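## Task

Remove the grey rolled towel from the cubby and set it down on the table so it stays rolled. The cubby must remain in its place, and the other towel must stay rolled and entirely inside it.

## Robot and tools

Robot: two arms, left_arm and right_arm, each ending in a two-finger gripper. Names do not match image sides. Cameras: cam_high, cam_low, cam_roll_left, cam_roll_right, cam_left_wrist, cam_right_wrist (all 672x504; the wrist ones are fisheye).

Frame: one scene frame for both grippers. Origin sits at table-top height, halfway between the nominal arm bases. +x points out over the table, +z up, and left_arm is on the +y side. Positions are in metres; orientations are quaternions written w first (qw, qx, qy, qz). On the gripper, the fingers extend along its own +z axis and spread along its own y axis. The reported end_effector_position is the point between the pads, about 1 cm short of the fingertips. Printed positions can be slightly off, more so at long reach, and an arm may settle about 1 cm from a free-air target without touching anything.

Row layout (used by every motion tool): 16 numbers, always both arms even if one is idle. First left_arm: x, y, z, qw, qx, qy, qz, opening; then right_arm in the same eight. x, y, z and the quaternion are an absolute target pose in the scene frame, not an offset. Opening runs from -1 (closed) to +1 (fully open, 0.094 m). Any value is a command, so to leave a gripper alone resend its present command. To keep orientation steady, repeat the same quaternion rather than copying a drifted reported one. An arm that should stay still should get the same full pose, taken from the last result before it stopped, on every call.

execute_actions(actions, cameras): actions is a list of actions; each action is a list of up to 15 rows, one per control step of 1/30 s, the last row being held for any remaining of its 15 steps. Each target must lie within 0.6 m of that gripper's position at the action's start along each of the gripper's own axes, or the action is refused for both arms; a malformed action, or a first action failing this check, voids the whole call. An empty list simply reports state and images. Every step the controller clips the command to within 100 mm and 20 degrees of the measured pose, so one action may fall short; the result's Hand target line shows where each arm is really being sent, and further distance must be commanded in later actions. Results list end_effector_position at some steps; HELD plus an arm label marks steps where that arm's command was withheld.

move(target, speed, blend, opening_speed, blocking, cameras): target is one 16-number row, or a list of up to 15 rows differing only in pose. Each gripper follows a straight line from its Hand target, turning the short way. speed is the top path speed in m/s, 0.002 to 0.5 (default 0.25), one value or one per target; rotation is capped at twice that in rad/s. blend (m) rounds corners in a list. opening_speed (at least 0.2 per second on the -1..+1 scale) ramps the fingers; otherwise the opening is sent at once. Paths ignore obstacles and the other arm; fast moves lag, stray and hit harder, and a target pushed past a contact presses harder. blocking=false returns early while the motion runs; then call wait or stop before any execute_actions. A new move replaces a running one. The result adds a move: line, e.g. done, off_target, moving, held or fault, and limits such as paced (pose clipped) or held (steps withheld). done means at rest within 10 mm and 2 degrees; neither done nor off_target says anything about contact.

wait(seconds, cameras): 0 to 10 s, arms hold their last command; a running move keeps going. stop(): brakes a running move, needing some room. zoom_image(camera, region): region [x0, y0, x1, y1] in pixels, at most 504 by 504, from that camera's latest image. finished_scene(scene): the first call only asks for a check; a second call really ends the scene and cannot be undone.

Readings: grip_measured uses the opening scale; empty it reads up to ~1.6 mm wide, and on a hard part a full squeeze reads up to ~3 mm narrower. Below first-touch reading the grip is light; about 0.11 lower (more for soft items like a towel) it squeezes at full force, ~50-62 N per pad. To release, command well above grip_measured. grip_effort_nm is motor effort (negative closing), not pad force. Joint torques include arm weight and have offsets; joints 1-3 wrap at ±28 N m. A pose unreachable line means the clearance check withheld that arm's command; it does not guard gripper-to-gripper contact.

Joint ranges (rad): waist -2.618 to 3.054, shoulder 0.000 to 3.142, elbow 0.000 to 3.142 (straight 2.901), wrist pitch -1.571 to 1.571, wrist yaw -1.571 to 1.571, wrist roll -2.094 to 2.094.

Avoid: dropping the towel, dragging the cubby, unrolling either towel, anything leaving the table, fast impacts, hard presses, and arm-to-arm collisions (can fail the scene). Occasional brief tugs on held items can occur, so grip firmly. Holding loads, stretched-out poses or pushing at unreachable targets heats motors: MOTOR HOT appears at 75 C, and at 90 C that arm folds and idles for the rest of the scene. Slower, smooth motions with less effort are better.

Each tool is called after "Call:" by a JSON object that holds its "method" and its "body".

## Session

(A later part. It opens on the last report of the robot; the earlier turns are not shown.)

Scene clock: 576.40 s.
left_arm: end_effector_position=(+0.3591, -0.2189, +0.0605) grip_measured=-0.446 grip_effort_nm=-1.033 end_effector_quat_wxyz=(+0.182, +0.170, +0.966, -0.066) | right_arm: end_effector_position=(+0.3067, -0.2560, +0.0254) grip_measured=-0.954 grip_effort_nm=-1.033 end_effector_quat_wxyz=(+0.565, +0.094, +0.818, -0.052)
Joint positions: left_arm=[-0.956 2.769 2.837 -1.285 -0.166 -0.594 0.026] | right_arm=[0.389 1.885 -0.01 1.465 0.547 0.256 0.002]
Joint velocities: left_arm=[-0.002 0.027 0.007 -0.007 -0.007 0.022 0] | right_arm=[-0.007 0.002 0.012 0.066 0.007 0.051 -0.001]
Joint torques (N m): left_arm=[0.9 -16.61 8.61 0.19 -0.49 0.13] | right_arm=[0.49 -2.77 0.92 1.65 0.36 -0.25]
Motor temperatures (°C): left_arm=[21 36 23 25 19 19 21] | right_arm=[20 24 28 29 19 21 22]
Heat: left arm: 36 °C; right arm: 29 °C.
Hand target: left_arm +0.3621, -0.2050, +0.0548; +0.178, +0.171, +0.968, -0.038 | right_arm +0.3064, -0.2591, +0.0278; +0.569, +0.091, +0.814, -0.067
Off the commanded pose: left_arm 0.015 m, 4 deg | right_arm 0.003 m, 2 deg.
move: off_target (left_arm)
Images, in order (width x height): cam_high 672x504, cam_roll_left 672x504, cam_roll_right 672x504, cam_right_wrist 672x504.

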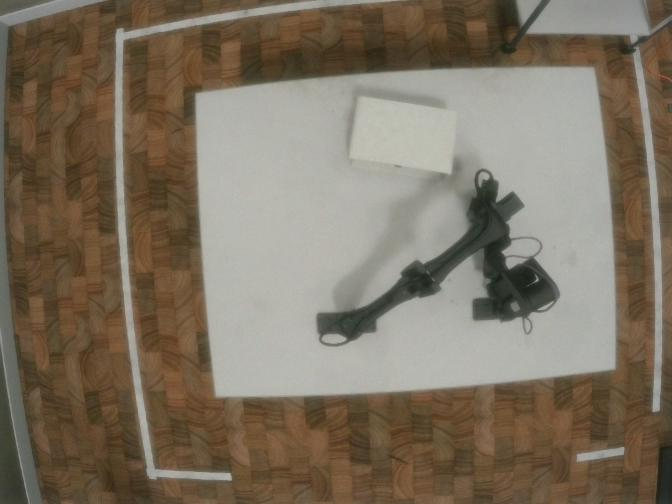

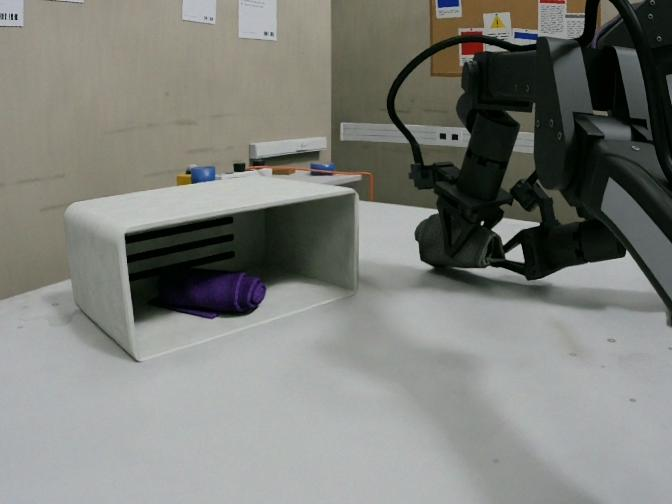

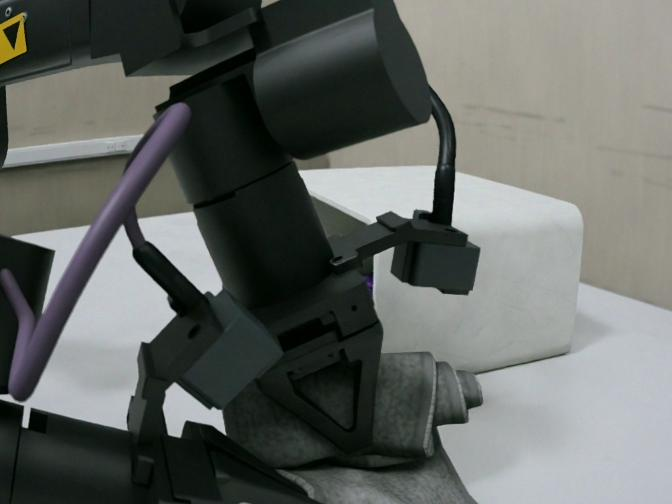

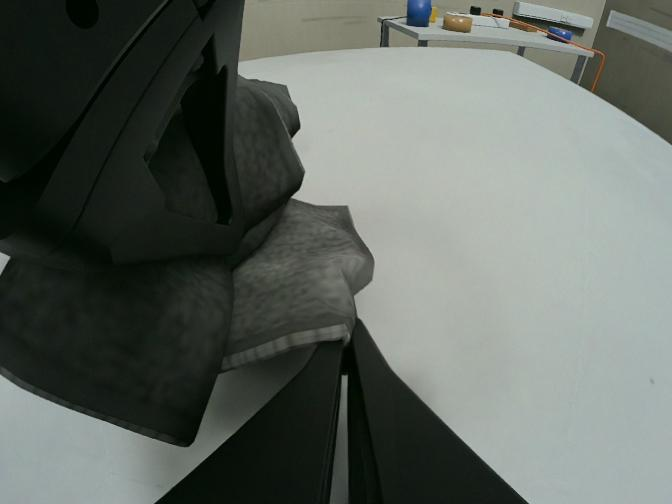

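Call:
{"method": "move", "body": {"target": [[0.355,-0.200,0.028,0.1710,0.1710,0.9698,-0.0301,-0.45,0.308,-0.266,0.026,0.5699,0.0927,0.8140,-0.0649,-0.98]], "speed": 0.04, "cameras": ["cam_roll_left","cam_roll_right","cam_right_wrist","cam_left_wrist"]}}

Scene clock: 578.43 s.
left_arm: end_effector_position=(+0.3583, -0.2196, +0.0363) grip_measured=-0.446 grip_effort_nm=-1.033 end_effector_quat_wxyz=(+0.183, +0.170, +0.966, -0.066) | right_arm: end_effector_position=(+0.3065, -0.2530, +0.0166) grip_measured=-0.954 grip_effort_nm=-1.033 end_effector_quat_wxyz=(+0.552, +0.069, +0.830, -0.047)
Joint positions: left_arm=[-0.959 2.671 2.544 -1.089 -0.168 -0.596 0.026] | right_arm=[0.363 1.919 -0.01 1.477 0.48 0.22 0.002]
Joint velocities: left_arm=[0.002 -0.022 -0.002 0.007 -0.022 -0.007 0.001] | right_arm=[0.012 -0.002 0.012 0.051 -0.081 0.037 -0.001]
Joint torques (N m): left_arm=[0.54 -18.51 4.67 0.2 -0.5 0.07] | right_arm=[-1.22 -3.12 0.46 1.95 0.54 -0.02]
Motor temperatures (°C): left_arm=[21 37 23 25 19 19 21] | right_arm=[20 24 28 29 19 21 22]
Heat: left arm: 37 °C; right arm: 29 °C.
Hand target: left_arm +0.3554, -0.2004, +0.0281; +0.170, +0.171, +0.970, -0.030 | right_arm +0.3080, -0.2654, +0.0258; +0.568, +0.094, +0.815, -0.064
Off the commanded pose: left_arm 0.022 m, 4 deg | right_arm 0.016 m, 4 deg.
move: off_target (left_arm, right_arm)
Images, in order (width x height): cam_roll_left 672x504, cam_roll_right 672x504, cam_left_wrist 672x504, cam_right_wrist 672x504.

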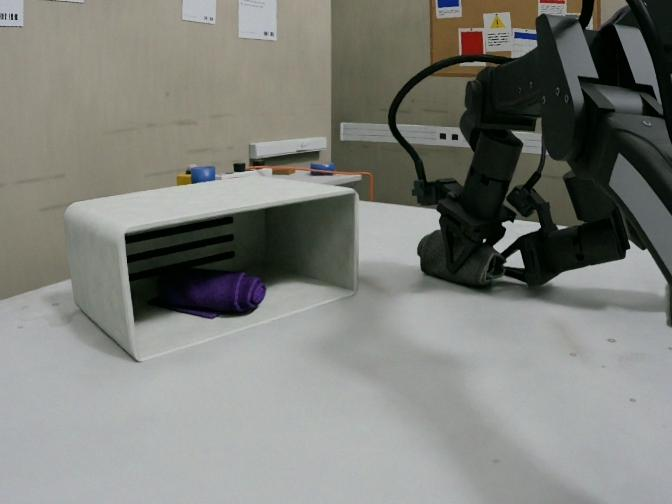

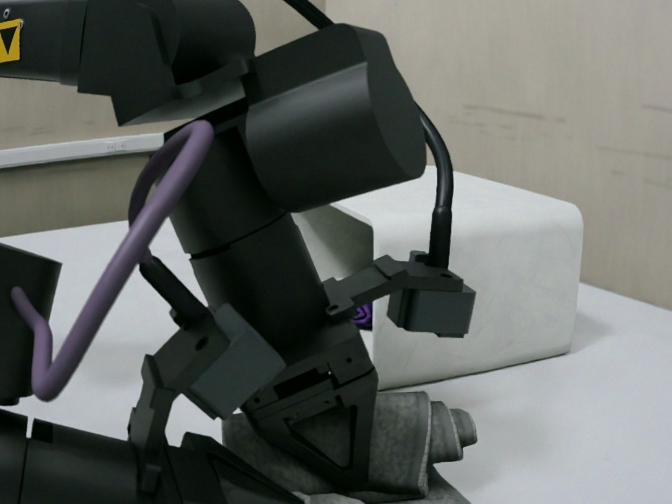

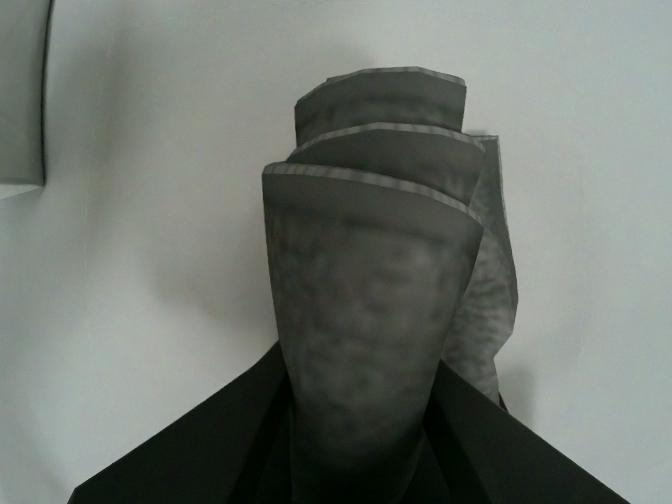

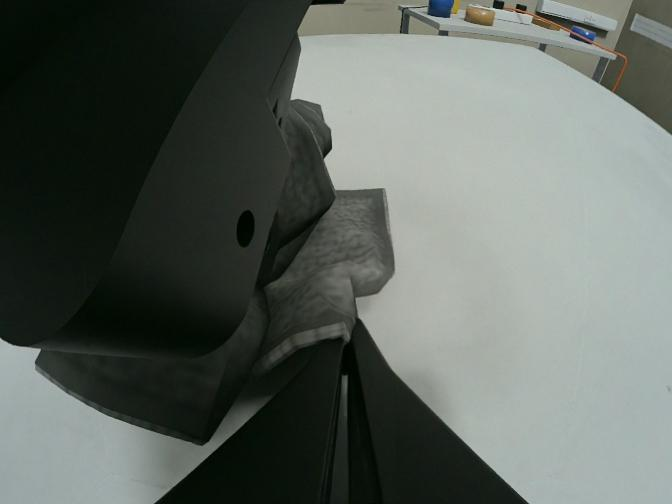

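Call:
{"method": "move", "body": {"target": [[0.352,-0.197,0.016,0.1710,0.1710,0.9698,-0.0301,-0.45,0.308,-0.274,0.028,0.5699,0.0927,0.8140,-0.0649,-0.98]], "speed": 0.03, "cameras": ["cam_roll_left","cam_roll_right","cam_right_wrist","cam_left_wrist"]}}

Scene clock: 580.10 s.
left_arm: end_effector_position=(+0.3602, -0.2224, +0.0350) grip_measured=-0.446 grip_effort_nm=-1.038 end_effector_quat_wxyz=(+0.195, +0.168, +0.963, -0.079) | right_arm: end_effector_position=(+0.3083, -0.2590, +0.0148) grip_measured=-0.954 grip_effort_nm=-1.033 end_effector_quat_wxyz=(+0.547, +0.068, +0.833, -0.045)
Joint positions: left_arm=[-0.959 2.621 2.43 -0.988 -0.168 -0.596 0.026] | right_arm=[0.313 1.919 -0.01 1.477 0.43 0.198 0.002]
Joint velocities: left_arm=[-0.012 0.002 0.007 -0.007 -0.007 -0.007 -0.001] | right_arm=[0.007 -0.007 -0.007 0.081 0.051 -0.022 0]
Joint torques (N m): left_arm=[0.39 -17.31 4.44 0.12 -0.5 0.07] | right_arm=[-1.36 -4.3 0.39 1.9 0.58 -0.02]
Motor temperatures (°C): left_arm=[21 38 23 25 19 18 21] | right_arm=[20 24 28 29 19 21 22]
Heat: left arm: 38 °C; right arm: 29 °C.
Hand target: left_arm +0.3527, -0.1980, +0.0168; +0.171, +0.171, +0.970, -0.030 | right_arm +0.3101, -0.2728, +0.0267; +0.567, +0.095, +0.816, -0.065
Off the commanded pose: left_arm 0.033 m, 6 deg | right_arm 0.020 m, 5 deg.
joint sent to its limit (right arm) — joint 3 (elbow), lower limit, where the elbow is as bent as it goes. The joint targets still meet the commanded pose.
move: off_target (left_arm, right_arm)
Images, in order (width x height): cam_roll_left 672x504, cam_roll_right 672x504, cam_left_wrist 672x504, cam_right_wrist 672x504.

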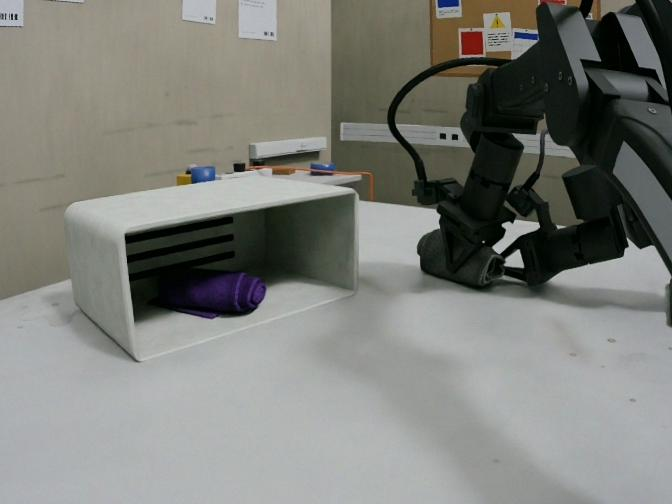

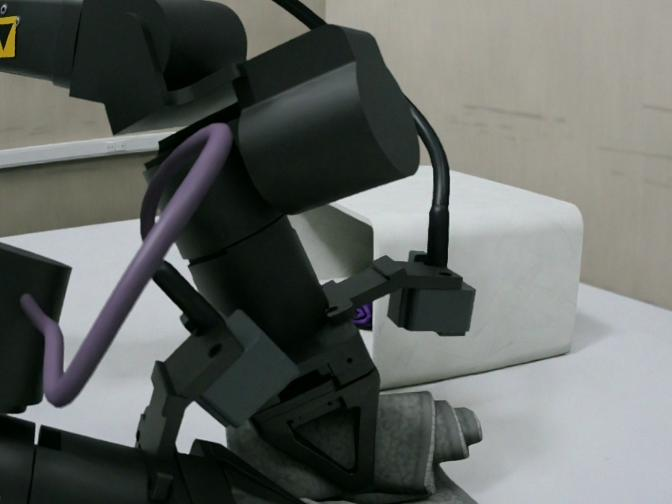

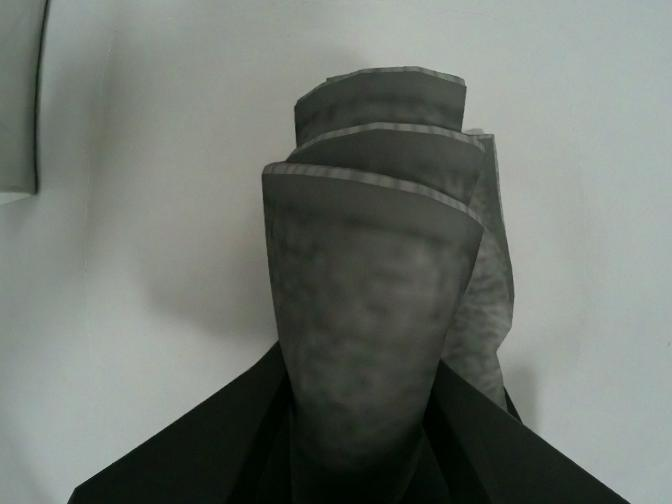

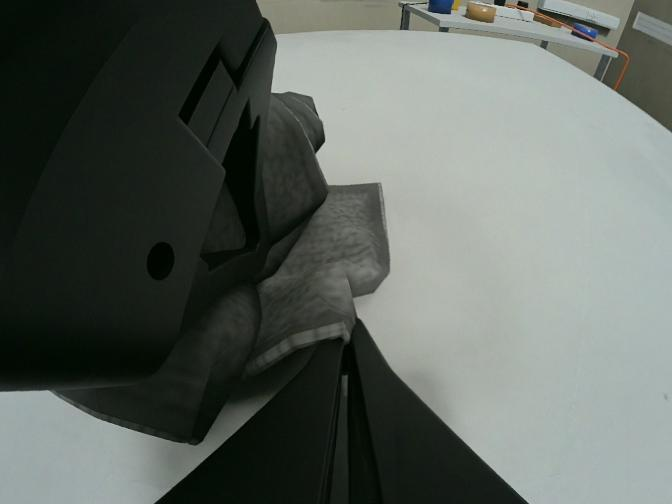

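Call:
{"method": "move", "body": {"target": [[0.358,-0.213,0.024,0.1710,0.1710,0.9698,-0.0301,-0.45,0.309,-0.263,0.022,0.56,0.0827,0.825,-0.055,-0.4]], "opening_speed": 0.8, "cameras": ["cam_right_wrist"]}}

Call:
{"method": "move", "body": {"target": [[0.358,-0.213,0.024,0.1710,0.1710,0.9698,-0.0301,-0.45,0.275,-0.265,0.05,0.4199,0.1026,0.9005,-0.0478,-0.4],[0.358,-0.213,0.024,0.1710,0.1710,0.9698,-0.0301,-0.45,0.24,-0.33,0.12,0.4199,0.1026,0.9005,-0.0478,-0.4]], "speed": 0.08, "cameras": ["cam_right_wrist","cam_roll_left","cam_roll_right"]}}

Scene clock: 582.53 s.
left_arm: end_effector_position=(+0.3597, -0.2158, +0.0398) grip_measured=-0.447 grip_effort_nm=-1.043 end_effector_quat_wxyz=(+0.181, +0.169, +0.968, -0.050) | right_arm: end_effector_position=(+0.3080, -0.2636, +0.0173) grip_measured=-0.403 grip_effort_nm=0.134 end_effector_quat_wxyz=(+0.552, +0.078, +0.828, -0.057)
Joint positions: left_arm=[-0.959 2.734 2.687 -1.195 -0.187 -0.596 0.026] | right_arm=[0.319 1.919 -0.01 1.482 0.468 0.204 0.028]
Joint velocities: left_arm=[-0.007 0.007 0.012 0.007 -0.022 0.007 0.001] | right_arm=[0.002 -0.022 0.012 0.007 -0.051 -0.022 -0.001]
Joint torques (N m): left_arm=[-0.44 -13.86 10.99 0.35 -0.32 -0.01] | right_arm=[0.47 -5.07 0.85 1.47 0.16 0.03]
Motor temperatures (°C): left_arm=[21 38 23 25 19 18 21] | right_arm=[20 24 28 29 19 21 22]
Heat: left arm: 38 °C; right arm: 29 °C.
Hand target: left_arm +0.3578, -0.2127, +0.0240; +0.173, +0.171, +0.969, -0.033 | right_arm +0.3093, -0.2630, +0.0219; +0.559, +0.083, +0.823, -0.055
Off the commanded pose: left_arm 0.016 m, 3 deg | right_arm 0.005 m, 1 deg.
move: off_target (left_arm)
Images, in order (width x height): cam_right_wrist 672x504.

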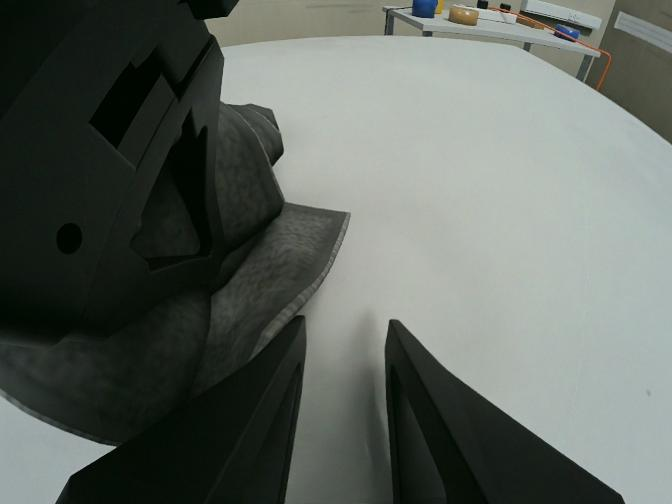

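Scene clock: 586.67 s.
left_arm: end_effector_position=(+0.3596, -0.2155, +0.0397) grip_measured=-0.447 grip_effort_nm=-1.038 end_effector_quat_wxyz=(+0.180, +0.169, +0.968, -0.050) | right_arm: end_effector_position=(+0.2401, -0.3260, +0.0995) grip_measured=-0.403 grip_effort_nm=0.134 end_effector_quat_wxyz=(+0.401, +0.109, +0.909, -0.035)
Joint positions: left_arm=[-0.959 2.734 2.687 -1.197 -0.187 -0.596 0.026] | right_arm=[-0.221 0.584 0.357 -0.515 -0.014 0.018 0.028]
Joint velocities: left_arm=[-0.007 0.002 0.007 -0.051 -0.037 -0.007 0] | right_arm=[0.017 0.007 -0.032 0.11 0.022 -0.081 0.001]
Joint torques (N m): left_arm=[-0.4 -13.83 11.02 0.34 -0.32 -0.01] | right_arm=[-0.44 0.03 9.46 1.21 -0.09 -0.07]
Motor temperatures (°C): left_arm=[21 37 23 25 19 18 21] | right_arm=[20 24 28 29 19 21 22]
Heat: left arm: 37 °C; right arm: 29 °C.
Hand target: left_arm +0.3577, -0.2125, +0.0240; +0.173, +0.171, +0.969, -0.032 | right_arm +0.2443, -0.3271, +0.1166; +0.419, +0.106, +0.901, -0.037
Off the commanded pose: left_arm 0.016 m, 2 deg | right_arm 0.021 m, 3 deg.
move: off_target (left_arm, right_arm)
Images, in order (width x height): cam_roll_left 672x504, cam_roll_right 672x504, cam_right_wrist 672x504.

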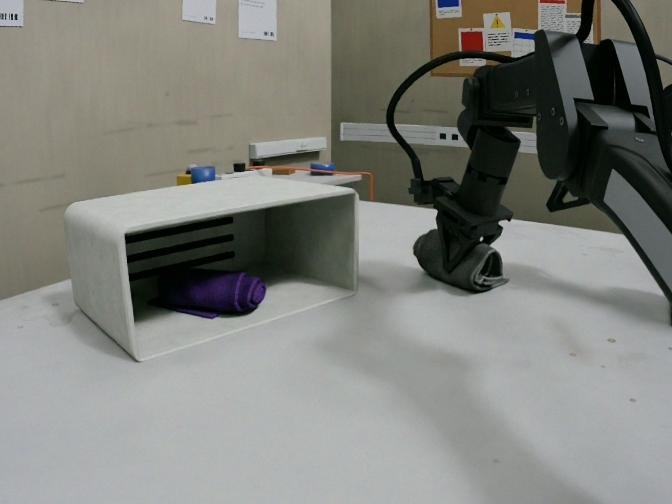

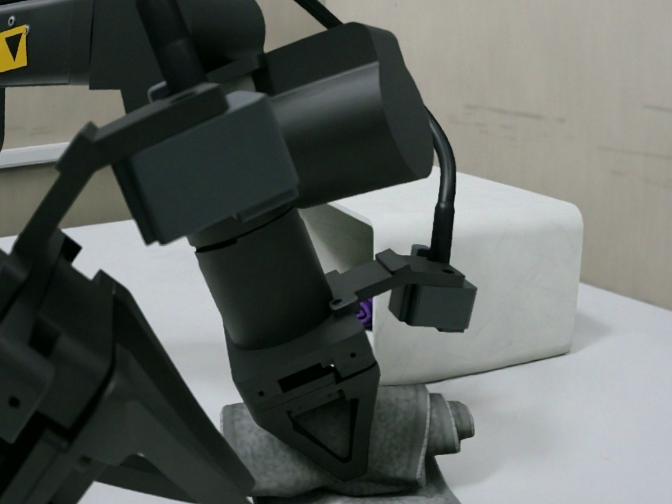

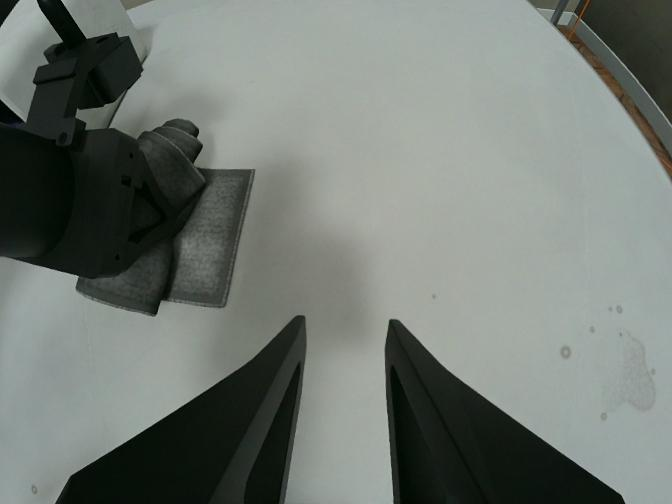

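Call:
{"method": "move", "body": {"target": [0.3585,-0.2135,0.03,0.1710,0.1710,0.9698,-0.0301,0.05,0.244,-0.328,0.117,0.4199,0.1026,0.9005,-0.0478,-0.4], "opening_speed": 0.5, "cameras": ["cam_right_wrist","cam_left_wrist"]}}

Call:
{"method": "move", "body": {"target": [[0.340,-0.208,0.085,0.1710,0.1710,0.9698,-0.0301,0.05,0.244,-0.328,0.117,0.4199,0.1026,0.9005,-0.0478,-0.4],[0.31,-0.16,0.17,0.1710,0.1710,0.9698,-0.0301,0.05,0.244,-0.328,0.117,0.4199,0.1026,0.9005,-0.0478,-0.4]], "speed": 0.07, "cameras": ["cam_high","cam_right_wrist","cam_roll_left","cam_roll_right","cam_left_wrist"]}}

Scene clock: 590.23 s.
left_arm: end_effector_position=(+0.3597, -0.2155, +0.0449) grip_measured=+0.048 grip_effort_nm=0.095 end_effector_quat_wxyz=(+0.180, +0.169, +0.968, -0.049) | right_arm: end_effector_position=(+0.2397, -0.3276, +0.0993) grip_measured=-0.403 grip_effort_nm=0.139 end_effector_quat_wxyz=(+0.400, +0.107, +0.909, -0.044)
Joint positions: left_arm=[-0.959 2.761 2.763 -1.245 -0.188 -0.596 0.049] | right_arm=[-0.211 0.584 0.357 -0.515 0.008 0.015 0.028]
Joint velocities: left_arm=[0.007 0.002 -0.002 -0.037 -0.022 0.051 0] | right_arm=[0.002 -0.002 -0.002 -0.037 0.007 -0.007 0.001]
Joint torques (N m): left_arm=[-0.39 -13.94 10.99 0.37 -0.31 0] | right_arm=[0.5 -0.1 9.14 1.27 0.03 -0.07]
Motor temperatures (°C): left_arm=[21 37 23 25 19 18 21] | right_arm=[20 24 28 29 19 21 22]
Heat: left arm: 37 °C; right arm: 29 °C.
Hand target: left_arm +0.3582, -0.2130, +0.0299; +0.174, +0.171, +0.969, -0.033 | right_arm +0.2446, -0.3282, +0.1165; +0.420, +0.103, +0.901, -0.048
Off the commanded pose: left_arm 0.015 m, 2 deg | right_arm 0.018 m, 3 deg.
move: off_target (left_arm, right_arm)
Images, in order (width x height): cam_left_wrist 672x504, cam_right_wrist 672x504.

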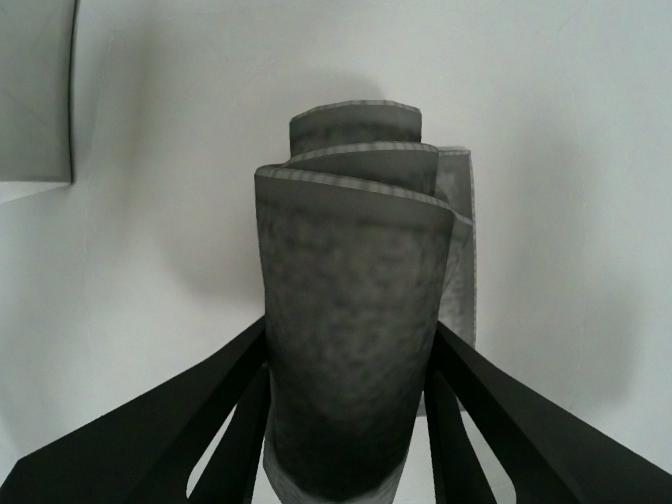

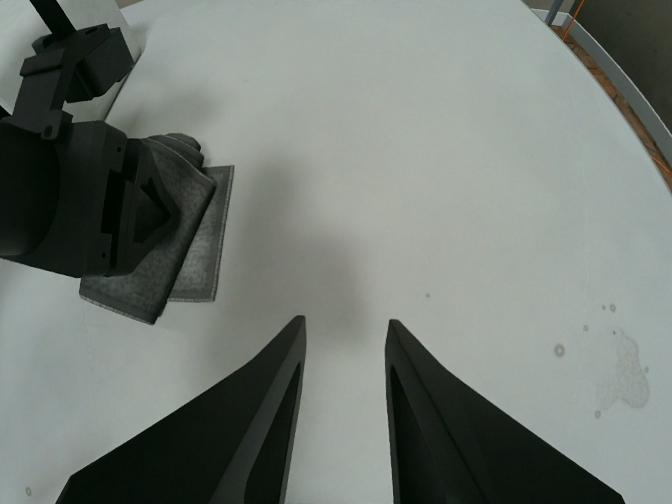

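Scene clock: 593.17 s.
left_arm: end_effector_position=(+0.3154, -0.1682, +0.1589) grip_measured=+0.048 grip_effort_nm=0.095 end_effector_quat_wxyz=(+0.167, +0.174, +0.970, -0.036) | right_arm: end_effector_position=(+0.2397, -0.3276, +0.0993) grip_measured=-0.403 grip_effort_nm=0.129 end_effector_quat_wxyz=(+0.400, +0.107, +0.909, -0.044)
Joint positions: left_arm=[-0.979 2.511 2.766 -1.54 -0.192 -0.612 0.049] | right_arm=[-0.211 0.584 0.357 -0.515 0.008 0.015 0.028]
Joint velocities: left_arm=[-0.002 -0.002 -0.007 0.007 0.037 0.037 0] | right_arm=[-0.007 -0.002 -0.017 -0.037 0.037 -0.081 -0.001]
Joint torques (N m): left_arm=[-0.47 -18.89 5.18 0.31 -0.33 -0.08] | right_arm=[0.53 -0.14 9.13 1.28 0.02 -0.07]
Motor temperatures (°C): left_arm=[21 38 23 25 19 18 21] | right_arm=[20 24 29 29 19 21 21]
Heat: left arm: 38 °C; right arm: 29 °C.
Hand target: left_arm +0.3109, -0.1608, +0.1699; +0.171, +0.171, +0.970, -0.030 | right_arm +0.2446, -0.3281, +0.1165; +0.420, +0.103, +0.900, -0.048
Off the commanded pose: left_arm 0.015 m, 1 deg | right_arm 0.018 m, 3 deg.
elbow stopped short (left arm): the move would have taken joint 3 (elbow) straighter than the controller allows.
move: off_target (left_arm, right_arm)
Images, in order (width x height): cam_high 672x504, cam_roll_left 672x504, cam_roll_right 672x504, cam_left_wrist 672x504, cam_right_wrist 672x504.

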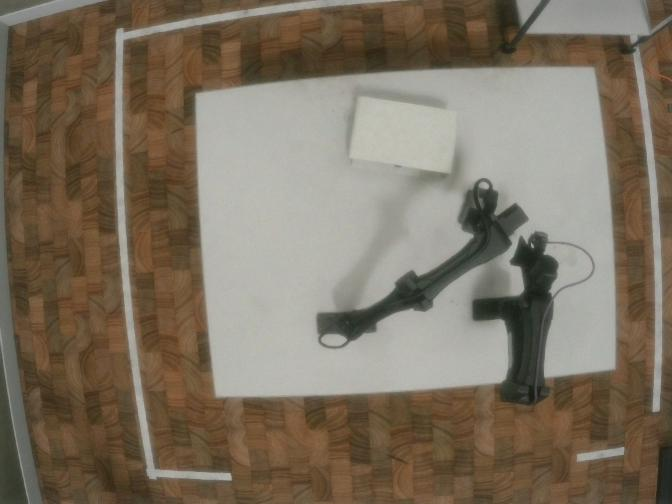

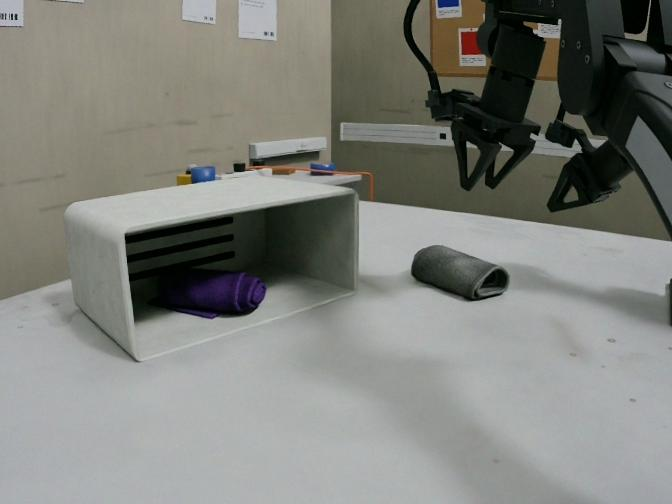

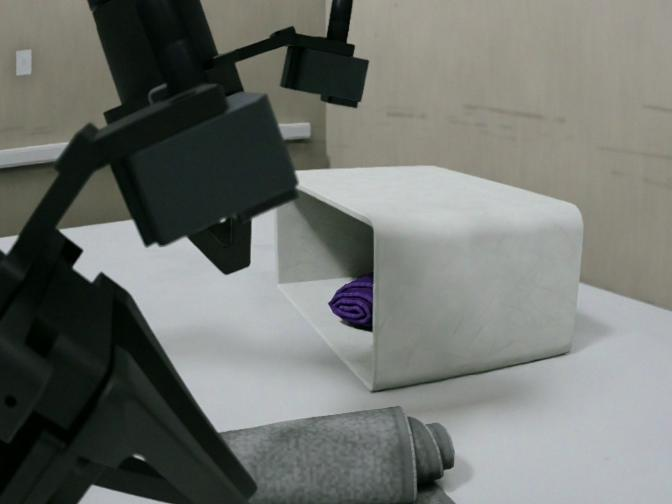

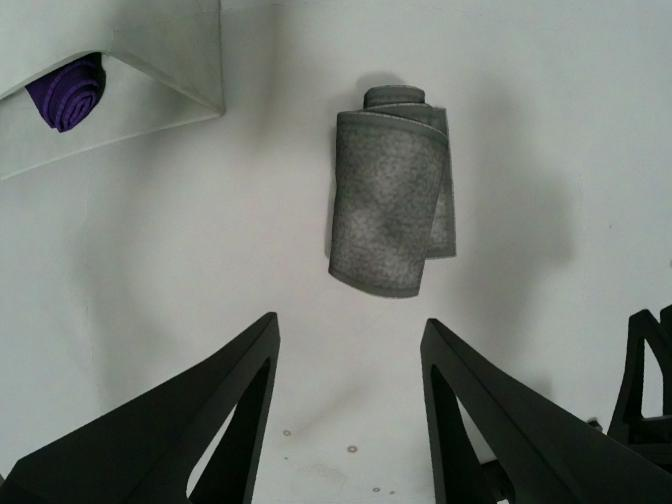

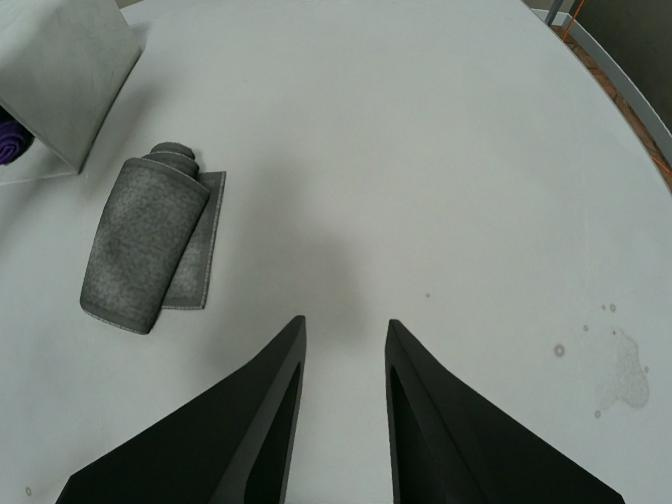

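Call:
{"method": "move", "body": {"target": [[0.31,0.11,0.17,0.0962,0.6698,0.7310,-0.0882,0.05,0.244,-0.40,0.15,0.4199,0.1026,0.9005,-0.0478,-0.4]], "speed": 0.15, "cameras": ["cam_high","cam_roll_left","cam_roll_right"]}}

Call:
{"method": "zoom_image", "body": {"camera": "cam_high", "region": [320, 70, 560, 250]}}

Scene clock: 598.83 s.
left_arm: end_effector_position=(+0.3233, +0.1090, +0.1665) grip_measured=+0.048 grip_effort_nm=0.090 end_effector_quat_wxyz=(+0.101, +0.667, +0.734, -0.077) | right_arm: end_effector_position=(+0.2423, -0.3960, +0.1358) grip_measured=-0.403 grip_effort_nm=0.134 end_effector_quat_wxyz=(+0.412, +0.112, +0.903, -0.036)
Joint positions: left_arm=[-0.293 1.766 1.65 -1.332 0.225 1.153 0.049] | right_arm=[-0.737 0.79 0.537 -0.538 -0.392 -0.333 0.028]
Joint velocities: left_arm=[-0.017 -0.007 -0.007 -0.007 -0.007 -0.037 0] | right_arm=[-0.012 -0.002 0.012 0.022 0.022 0.037 0]
Joint torques (N m): left_arm=[0.68 -11.6 6.26 -0.03 0.33 0.15] | right_arm=[-0.53 0.12 9.5 1.12 -0.29 -0.07]
Motor temperatures (°C): left_arm=[21 38 22 25 19 18 20] | right_arm=[20 24 29 29 19 21 21]
Heat: left arm: 38 °C; right arm: 29 °C.
Hand target: left_arm +0.3138, +0.1103, +0.1712; +0.101, +0.669, +0.731, -0.086 | right_arm +0.2458, -0.3987, +0.1501; +0.424, +0.107, +0.898, -0.040
Off the commanded pose: left_arm 0.014 m, 1 deg | right_arm 0.015 m, 2 deg.
move: off_target (left_arm, right_arm)
Images, in order (width x height): cam_high 672x504, cam_roll_left 672x504, cam_roll_right 672x504.

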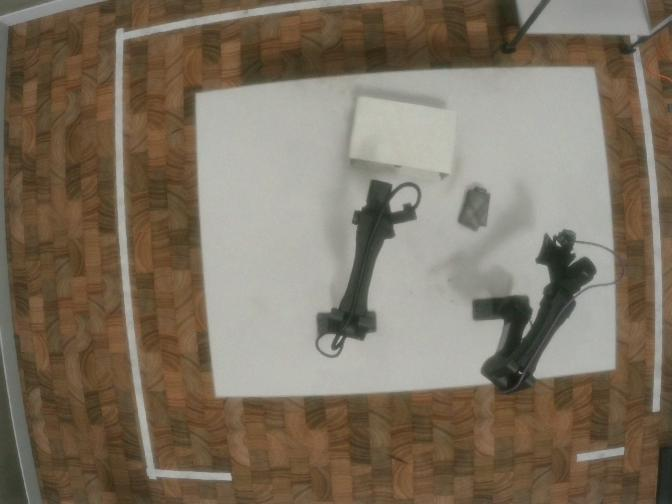

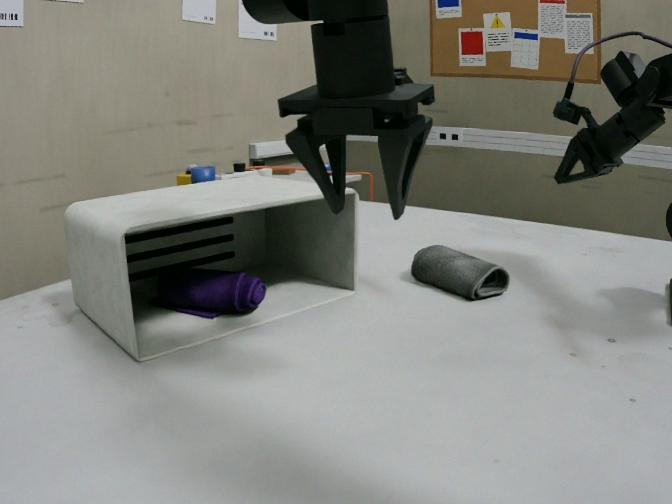

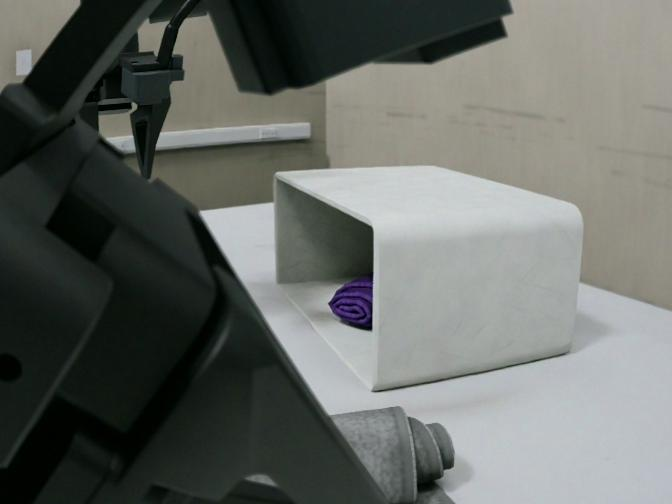

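Scaled by 2.100 from the camera's 672x504 image, which has a finer 960x720 frame.

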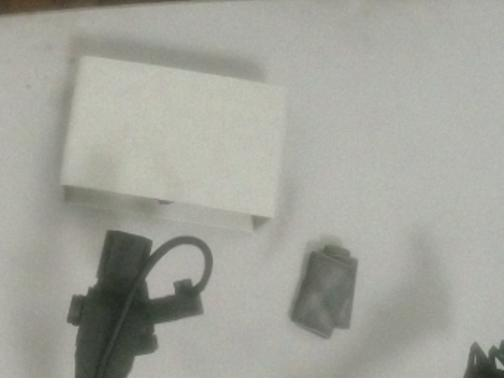

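Call:
{"method": "move", "body": {"target": [[0.35,0.065,0.16,0.5360,0.5849,0.4489,0.4113,0.0,0.244,-0.40,0.15,0.4199,0.1026,0.9005,-0.0478,-0.4]], "speed": 0.2, "cameras": ["cam_high","cam_roll_left","cam_left_wrist"]}}

Scene clock: 606.67 s.
left_arm: end_effector_position=(+0.3518, +0.0641, +0.1738) grip_measured=+0.002 grip_effort_nm=-0.115 end_effector_quat_wxyz=(+0.548, +0.580, +0.440, +0.412) | right_arm: end_effector_position=(+0.2414, -0.3954, +0.1346) grip_measured=-0.403 grip_effort_nm=0.134 end_effector_quat_wxyz=(+0.409, +0.106, +0.905, -0.038)
Joint positions: left_arm=[-0.647 1.473 0.367 1.04 -0.385 1.542 0.047] | right_arm=[-0.737 0.791 0.537 -0.545 -0.391 -0.349 0.028]
Joint velocities: left_arm=[0.002 0.002 -0.027 0.007 -0.007 -0.037 0] | right_arm=[0.007 -0.012 0.002 0.022 0.007 -0.037 -0.001]
Joint torques (N m): left_arm=[-0.73 -3.89 4.96 1.81 -0.16 0.07] | right_arm=[-0.53 -0.06 9.65 1.11 -0.18 -0.07]
Motor temperatures (°C): left_arm=[21 36 22 25 19 18 20] | right_arm=[20 24 30 29 19 21 21]
Heat: left arm: 36 °C; right arm: 30 °C.
Hand target: left_arm +0.3477, +0.0657, +0.1613; +0.535, +0.591, +0.442, +0.412 | right_arm +0.2442, -0.4001, +0.1495; +0.420, +0.103, +0.900, -0.048
Off the commanded pose: left_arm 0.014 m, 2 deg | right_arm 0.016 m, 2 deg.
move: off_target (left_arm, right_arm)
Images, in order (width x height): cam_high 672x504, cam_roll_left 672x504, cam_left_wrist 672x504.

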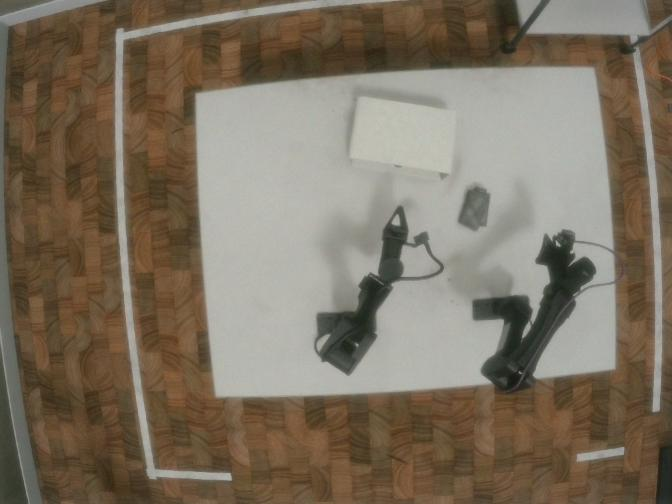

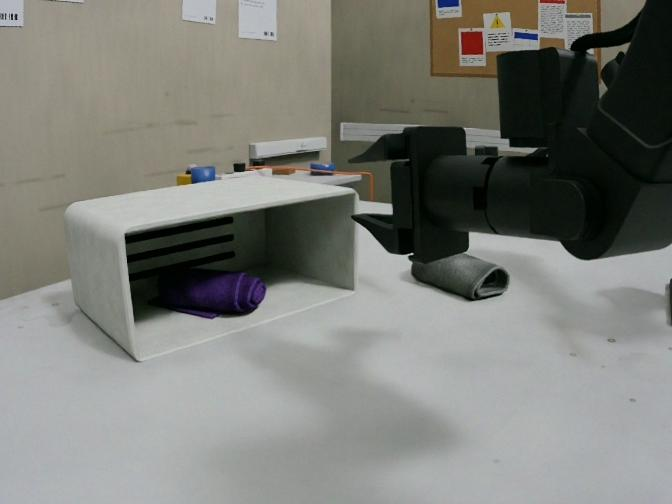

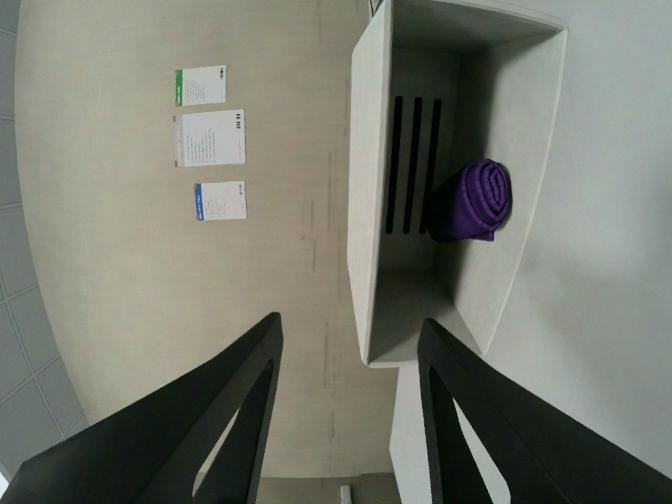

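Call:
{"method": "move", "body": {"target": [[0.395,0.052,0.133,0.5360,0.5849,0.4489,0.4113,0.0,0.244,-0.40,0.15,0.4199,0.1026,0.9005,-0.0478,-0.4]], "speed": 0.1, "cameras": ["cam_high","cam_roll_left","cam_roll_right","cam_left_wrist"]}}

Scene clock: 609.40 s.
left_arm: end_effector_position=(+0.3883, +0.0546, +0.1309) grip_measured=+0.002 grip_effort_nm=-0.115 end_effector_quat_wxyz=(+0.530, +0.589, +0.450, +0.412) | right_arm: end_effector_position=(+0.2413, -0.3954, +0.1345) grip_measured=-0.403 grip_effort_nm=0.134 end_effector_quat_wxyz=(+0.409, +0.106, +0.906, -0.038)
Joint positions: left_arm=[-0.602 1.776 0.465 1.206 -0.358 1.543 0.047] | right_arm=[-0.737 0.791 0.537 -0.545 -0.391 -0.349 0.028]
Joint velocities: left_arm=[-0.012 0.002 -0.002 0.037 -0.007 -0.037 0] | right_arm=[0.017 -0.002 0.002 -0.051 -0.037 -0.007 0]
Joint torques (N m): left_arm=[0.8 -5.72 8.21 1.88 0.07 -0.01] | right_arm=[-0.5 -0.08 9.63 1.11 -0.18 -0.07]
Motor temperatures (°C): left_arm=[21 36 22 26 19 18 20] | right_arm=[20 24 30 29 19 21 21]
Heat: left arm: 36 °C; right arm: 30 °C.
Hand target: left_arm +0.3946, +0.0520, +0.1331; +0.536, +0.585, +0.449, +0.411 | right_arm +0.2443, -0.4001, +0.1496; +0.420, +0.103, +0.900, -0.048
Off the commanded pose: left_arm 0.007 m, 1 deg | right_arm 0.016 m, 2 deg.
move: off_target (right_arm)
Images, in order (width x height): cam_high 672x504, cam_roll_left 672x504, cam_roll_right 672x504, cam_left_wrist 672x504.

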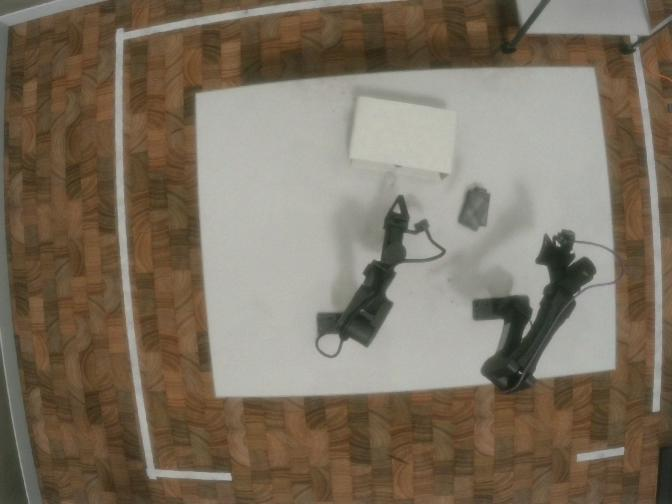

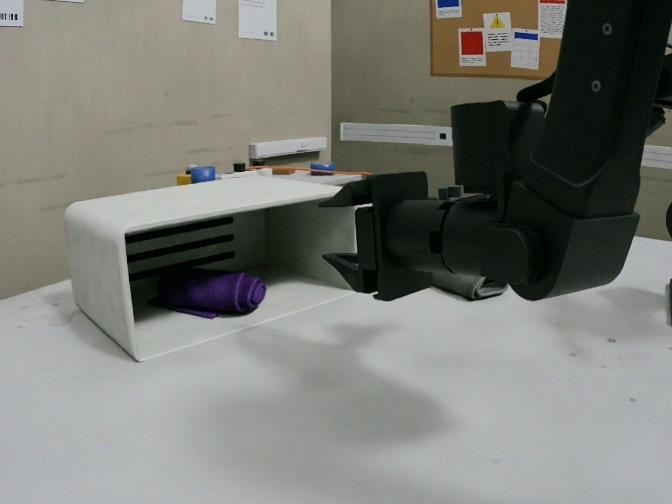

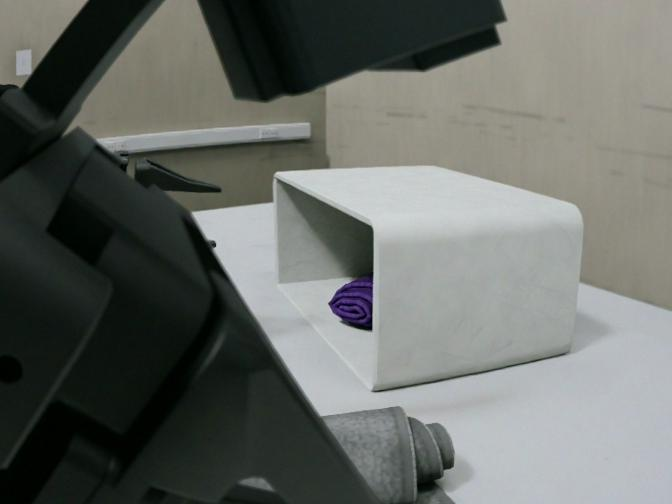

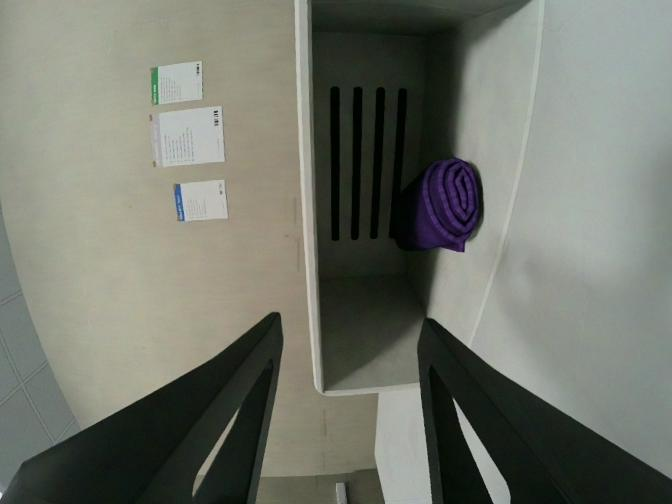

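Call:
{"method": "move", "body": {"target": [[0.425,0.045,0.150,0.5360,0.5849,0.4489,0.4113,0.0,0.244,-0.40,0.15,0.4199,0.1026,0.9005,-0.0478,-0.4]], "speed": 0.06, "cameras": ["cam_high","cam_roll_left","cam_left_wrist"]}}

Scene clock: 611.63 s.
left_arm: end_effector_position=(+0.4185, +0.0468, +0.1555) grip_measured=+0.002 grip_effort_nm=-0.110 end_effector_quat_wxyz=(+0.543, +0.578, +0.447, +0.415) | right_arm: end_effector_position=(+0.2413, -0.3954, +0.1345) grip_measured=-0.403 grip_effort_nm=0.134 end_effector_quat_wxyz=(+0.409, +0.106, +0.906, -0.038)
Joint positions: left_arm=[-0.564 1.782 0.598 1.114 -0.319 1.543 0.047] | right_arm=[-0.737 0.791 0.537 -0.545 -0.39 -0.349 0.028]
Joint velocities: left_arm=[0.007 0.012 -0.002 0.022 0.007 -0.022 -0.001] | right_arm=[-0.002 0.002 0.002 -0.037 0.037 -0.051 0]
Joint torques (N m): left_arm=[0.81 -6.37 9.05 1.5 0.07 0.03] | right_arm=[-0.5 -0.06 9.63 1.11 -0.18 -0.07]
Motor temperatures (°C): left_arm=[21 35 22 26 19 18 20] | right_arm=[20 24 30 28 19 21 21]
Heat: left arm: 35 °C; right arm: 30 °C.
Hand target: left_arm +0.4246, +0.0449, +0.1497; +0.536, +0.585, +0.449, +0.411 | right_arm +0.2443, -0.4002, +0.1497; +0.420, +0.103, +0.900, -0.048
Off the commanded pose: left_arm 0.009 m, 1 deg | right_arm 0.016 m, 2 deg.
move: off_target (right_arm)
Images, in order (width x height): cam_high 672x504, cam_roll_left 672x504, cam_left_wrist 672x504.

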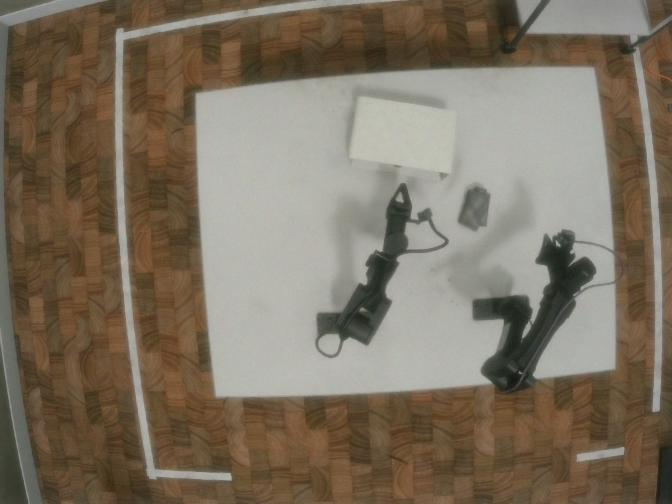

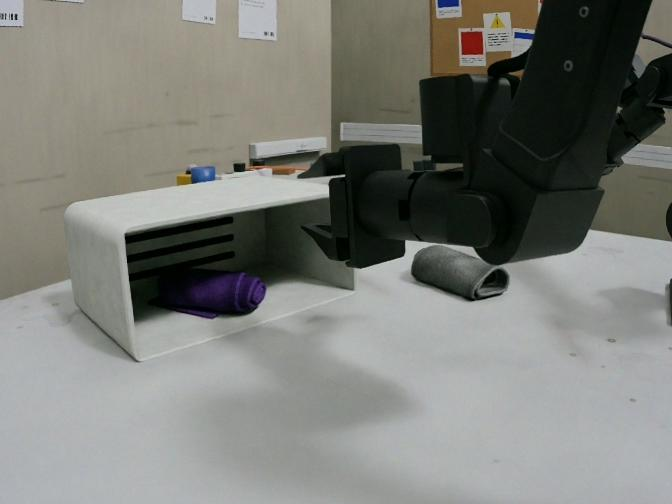

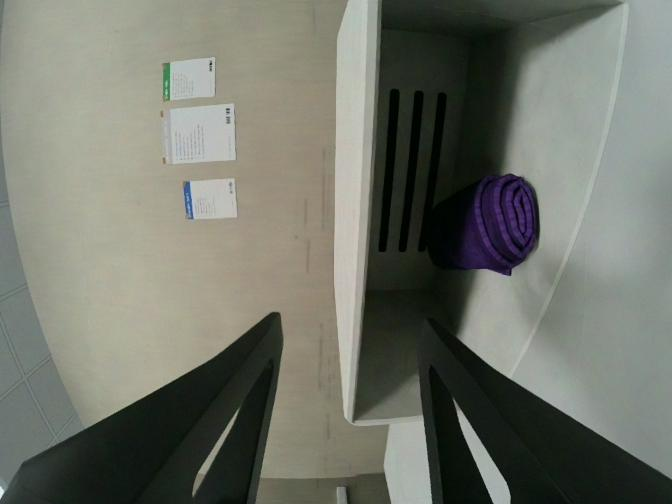

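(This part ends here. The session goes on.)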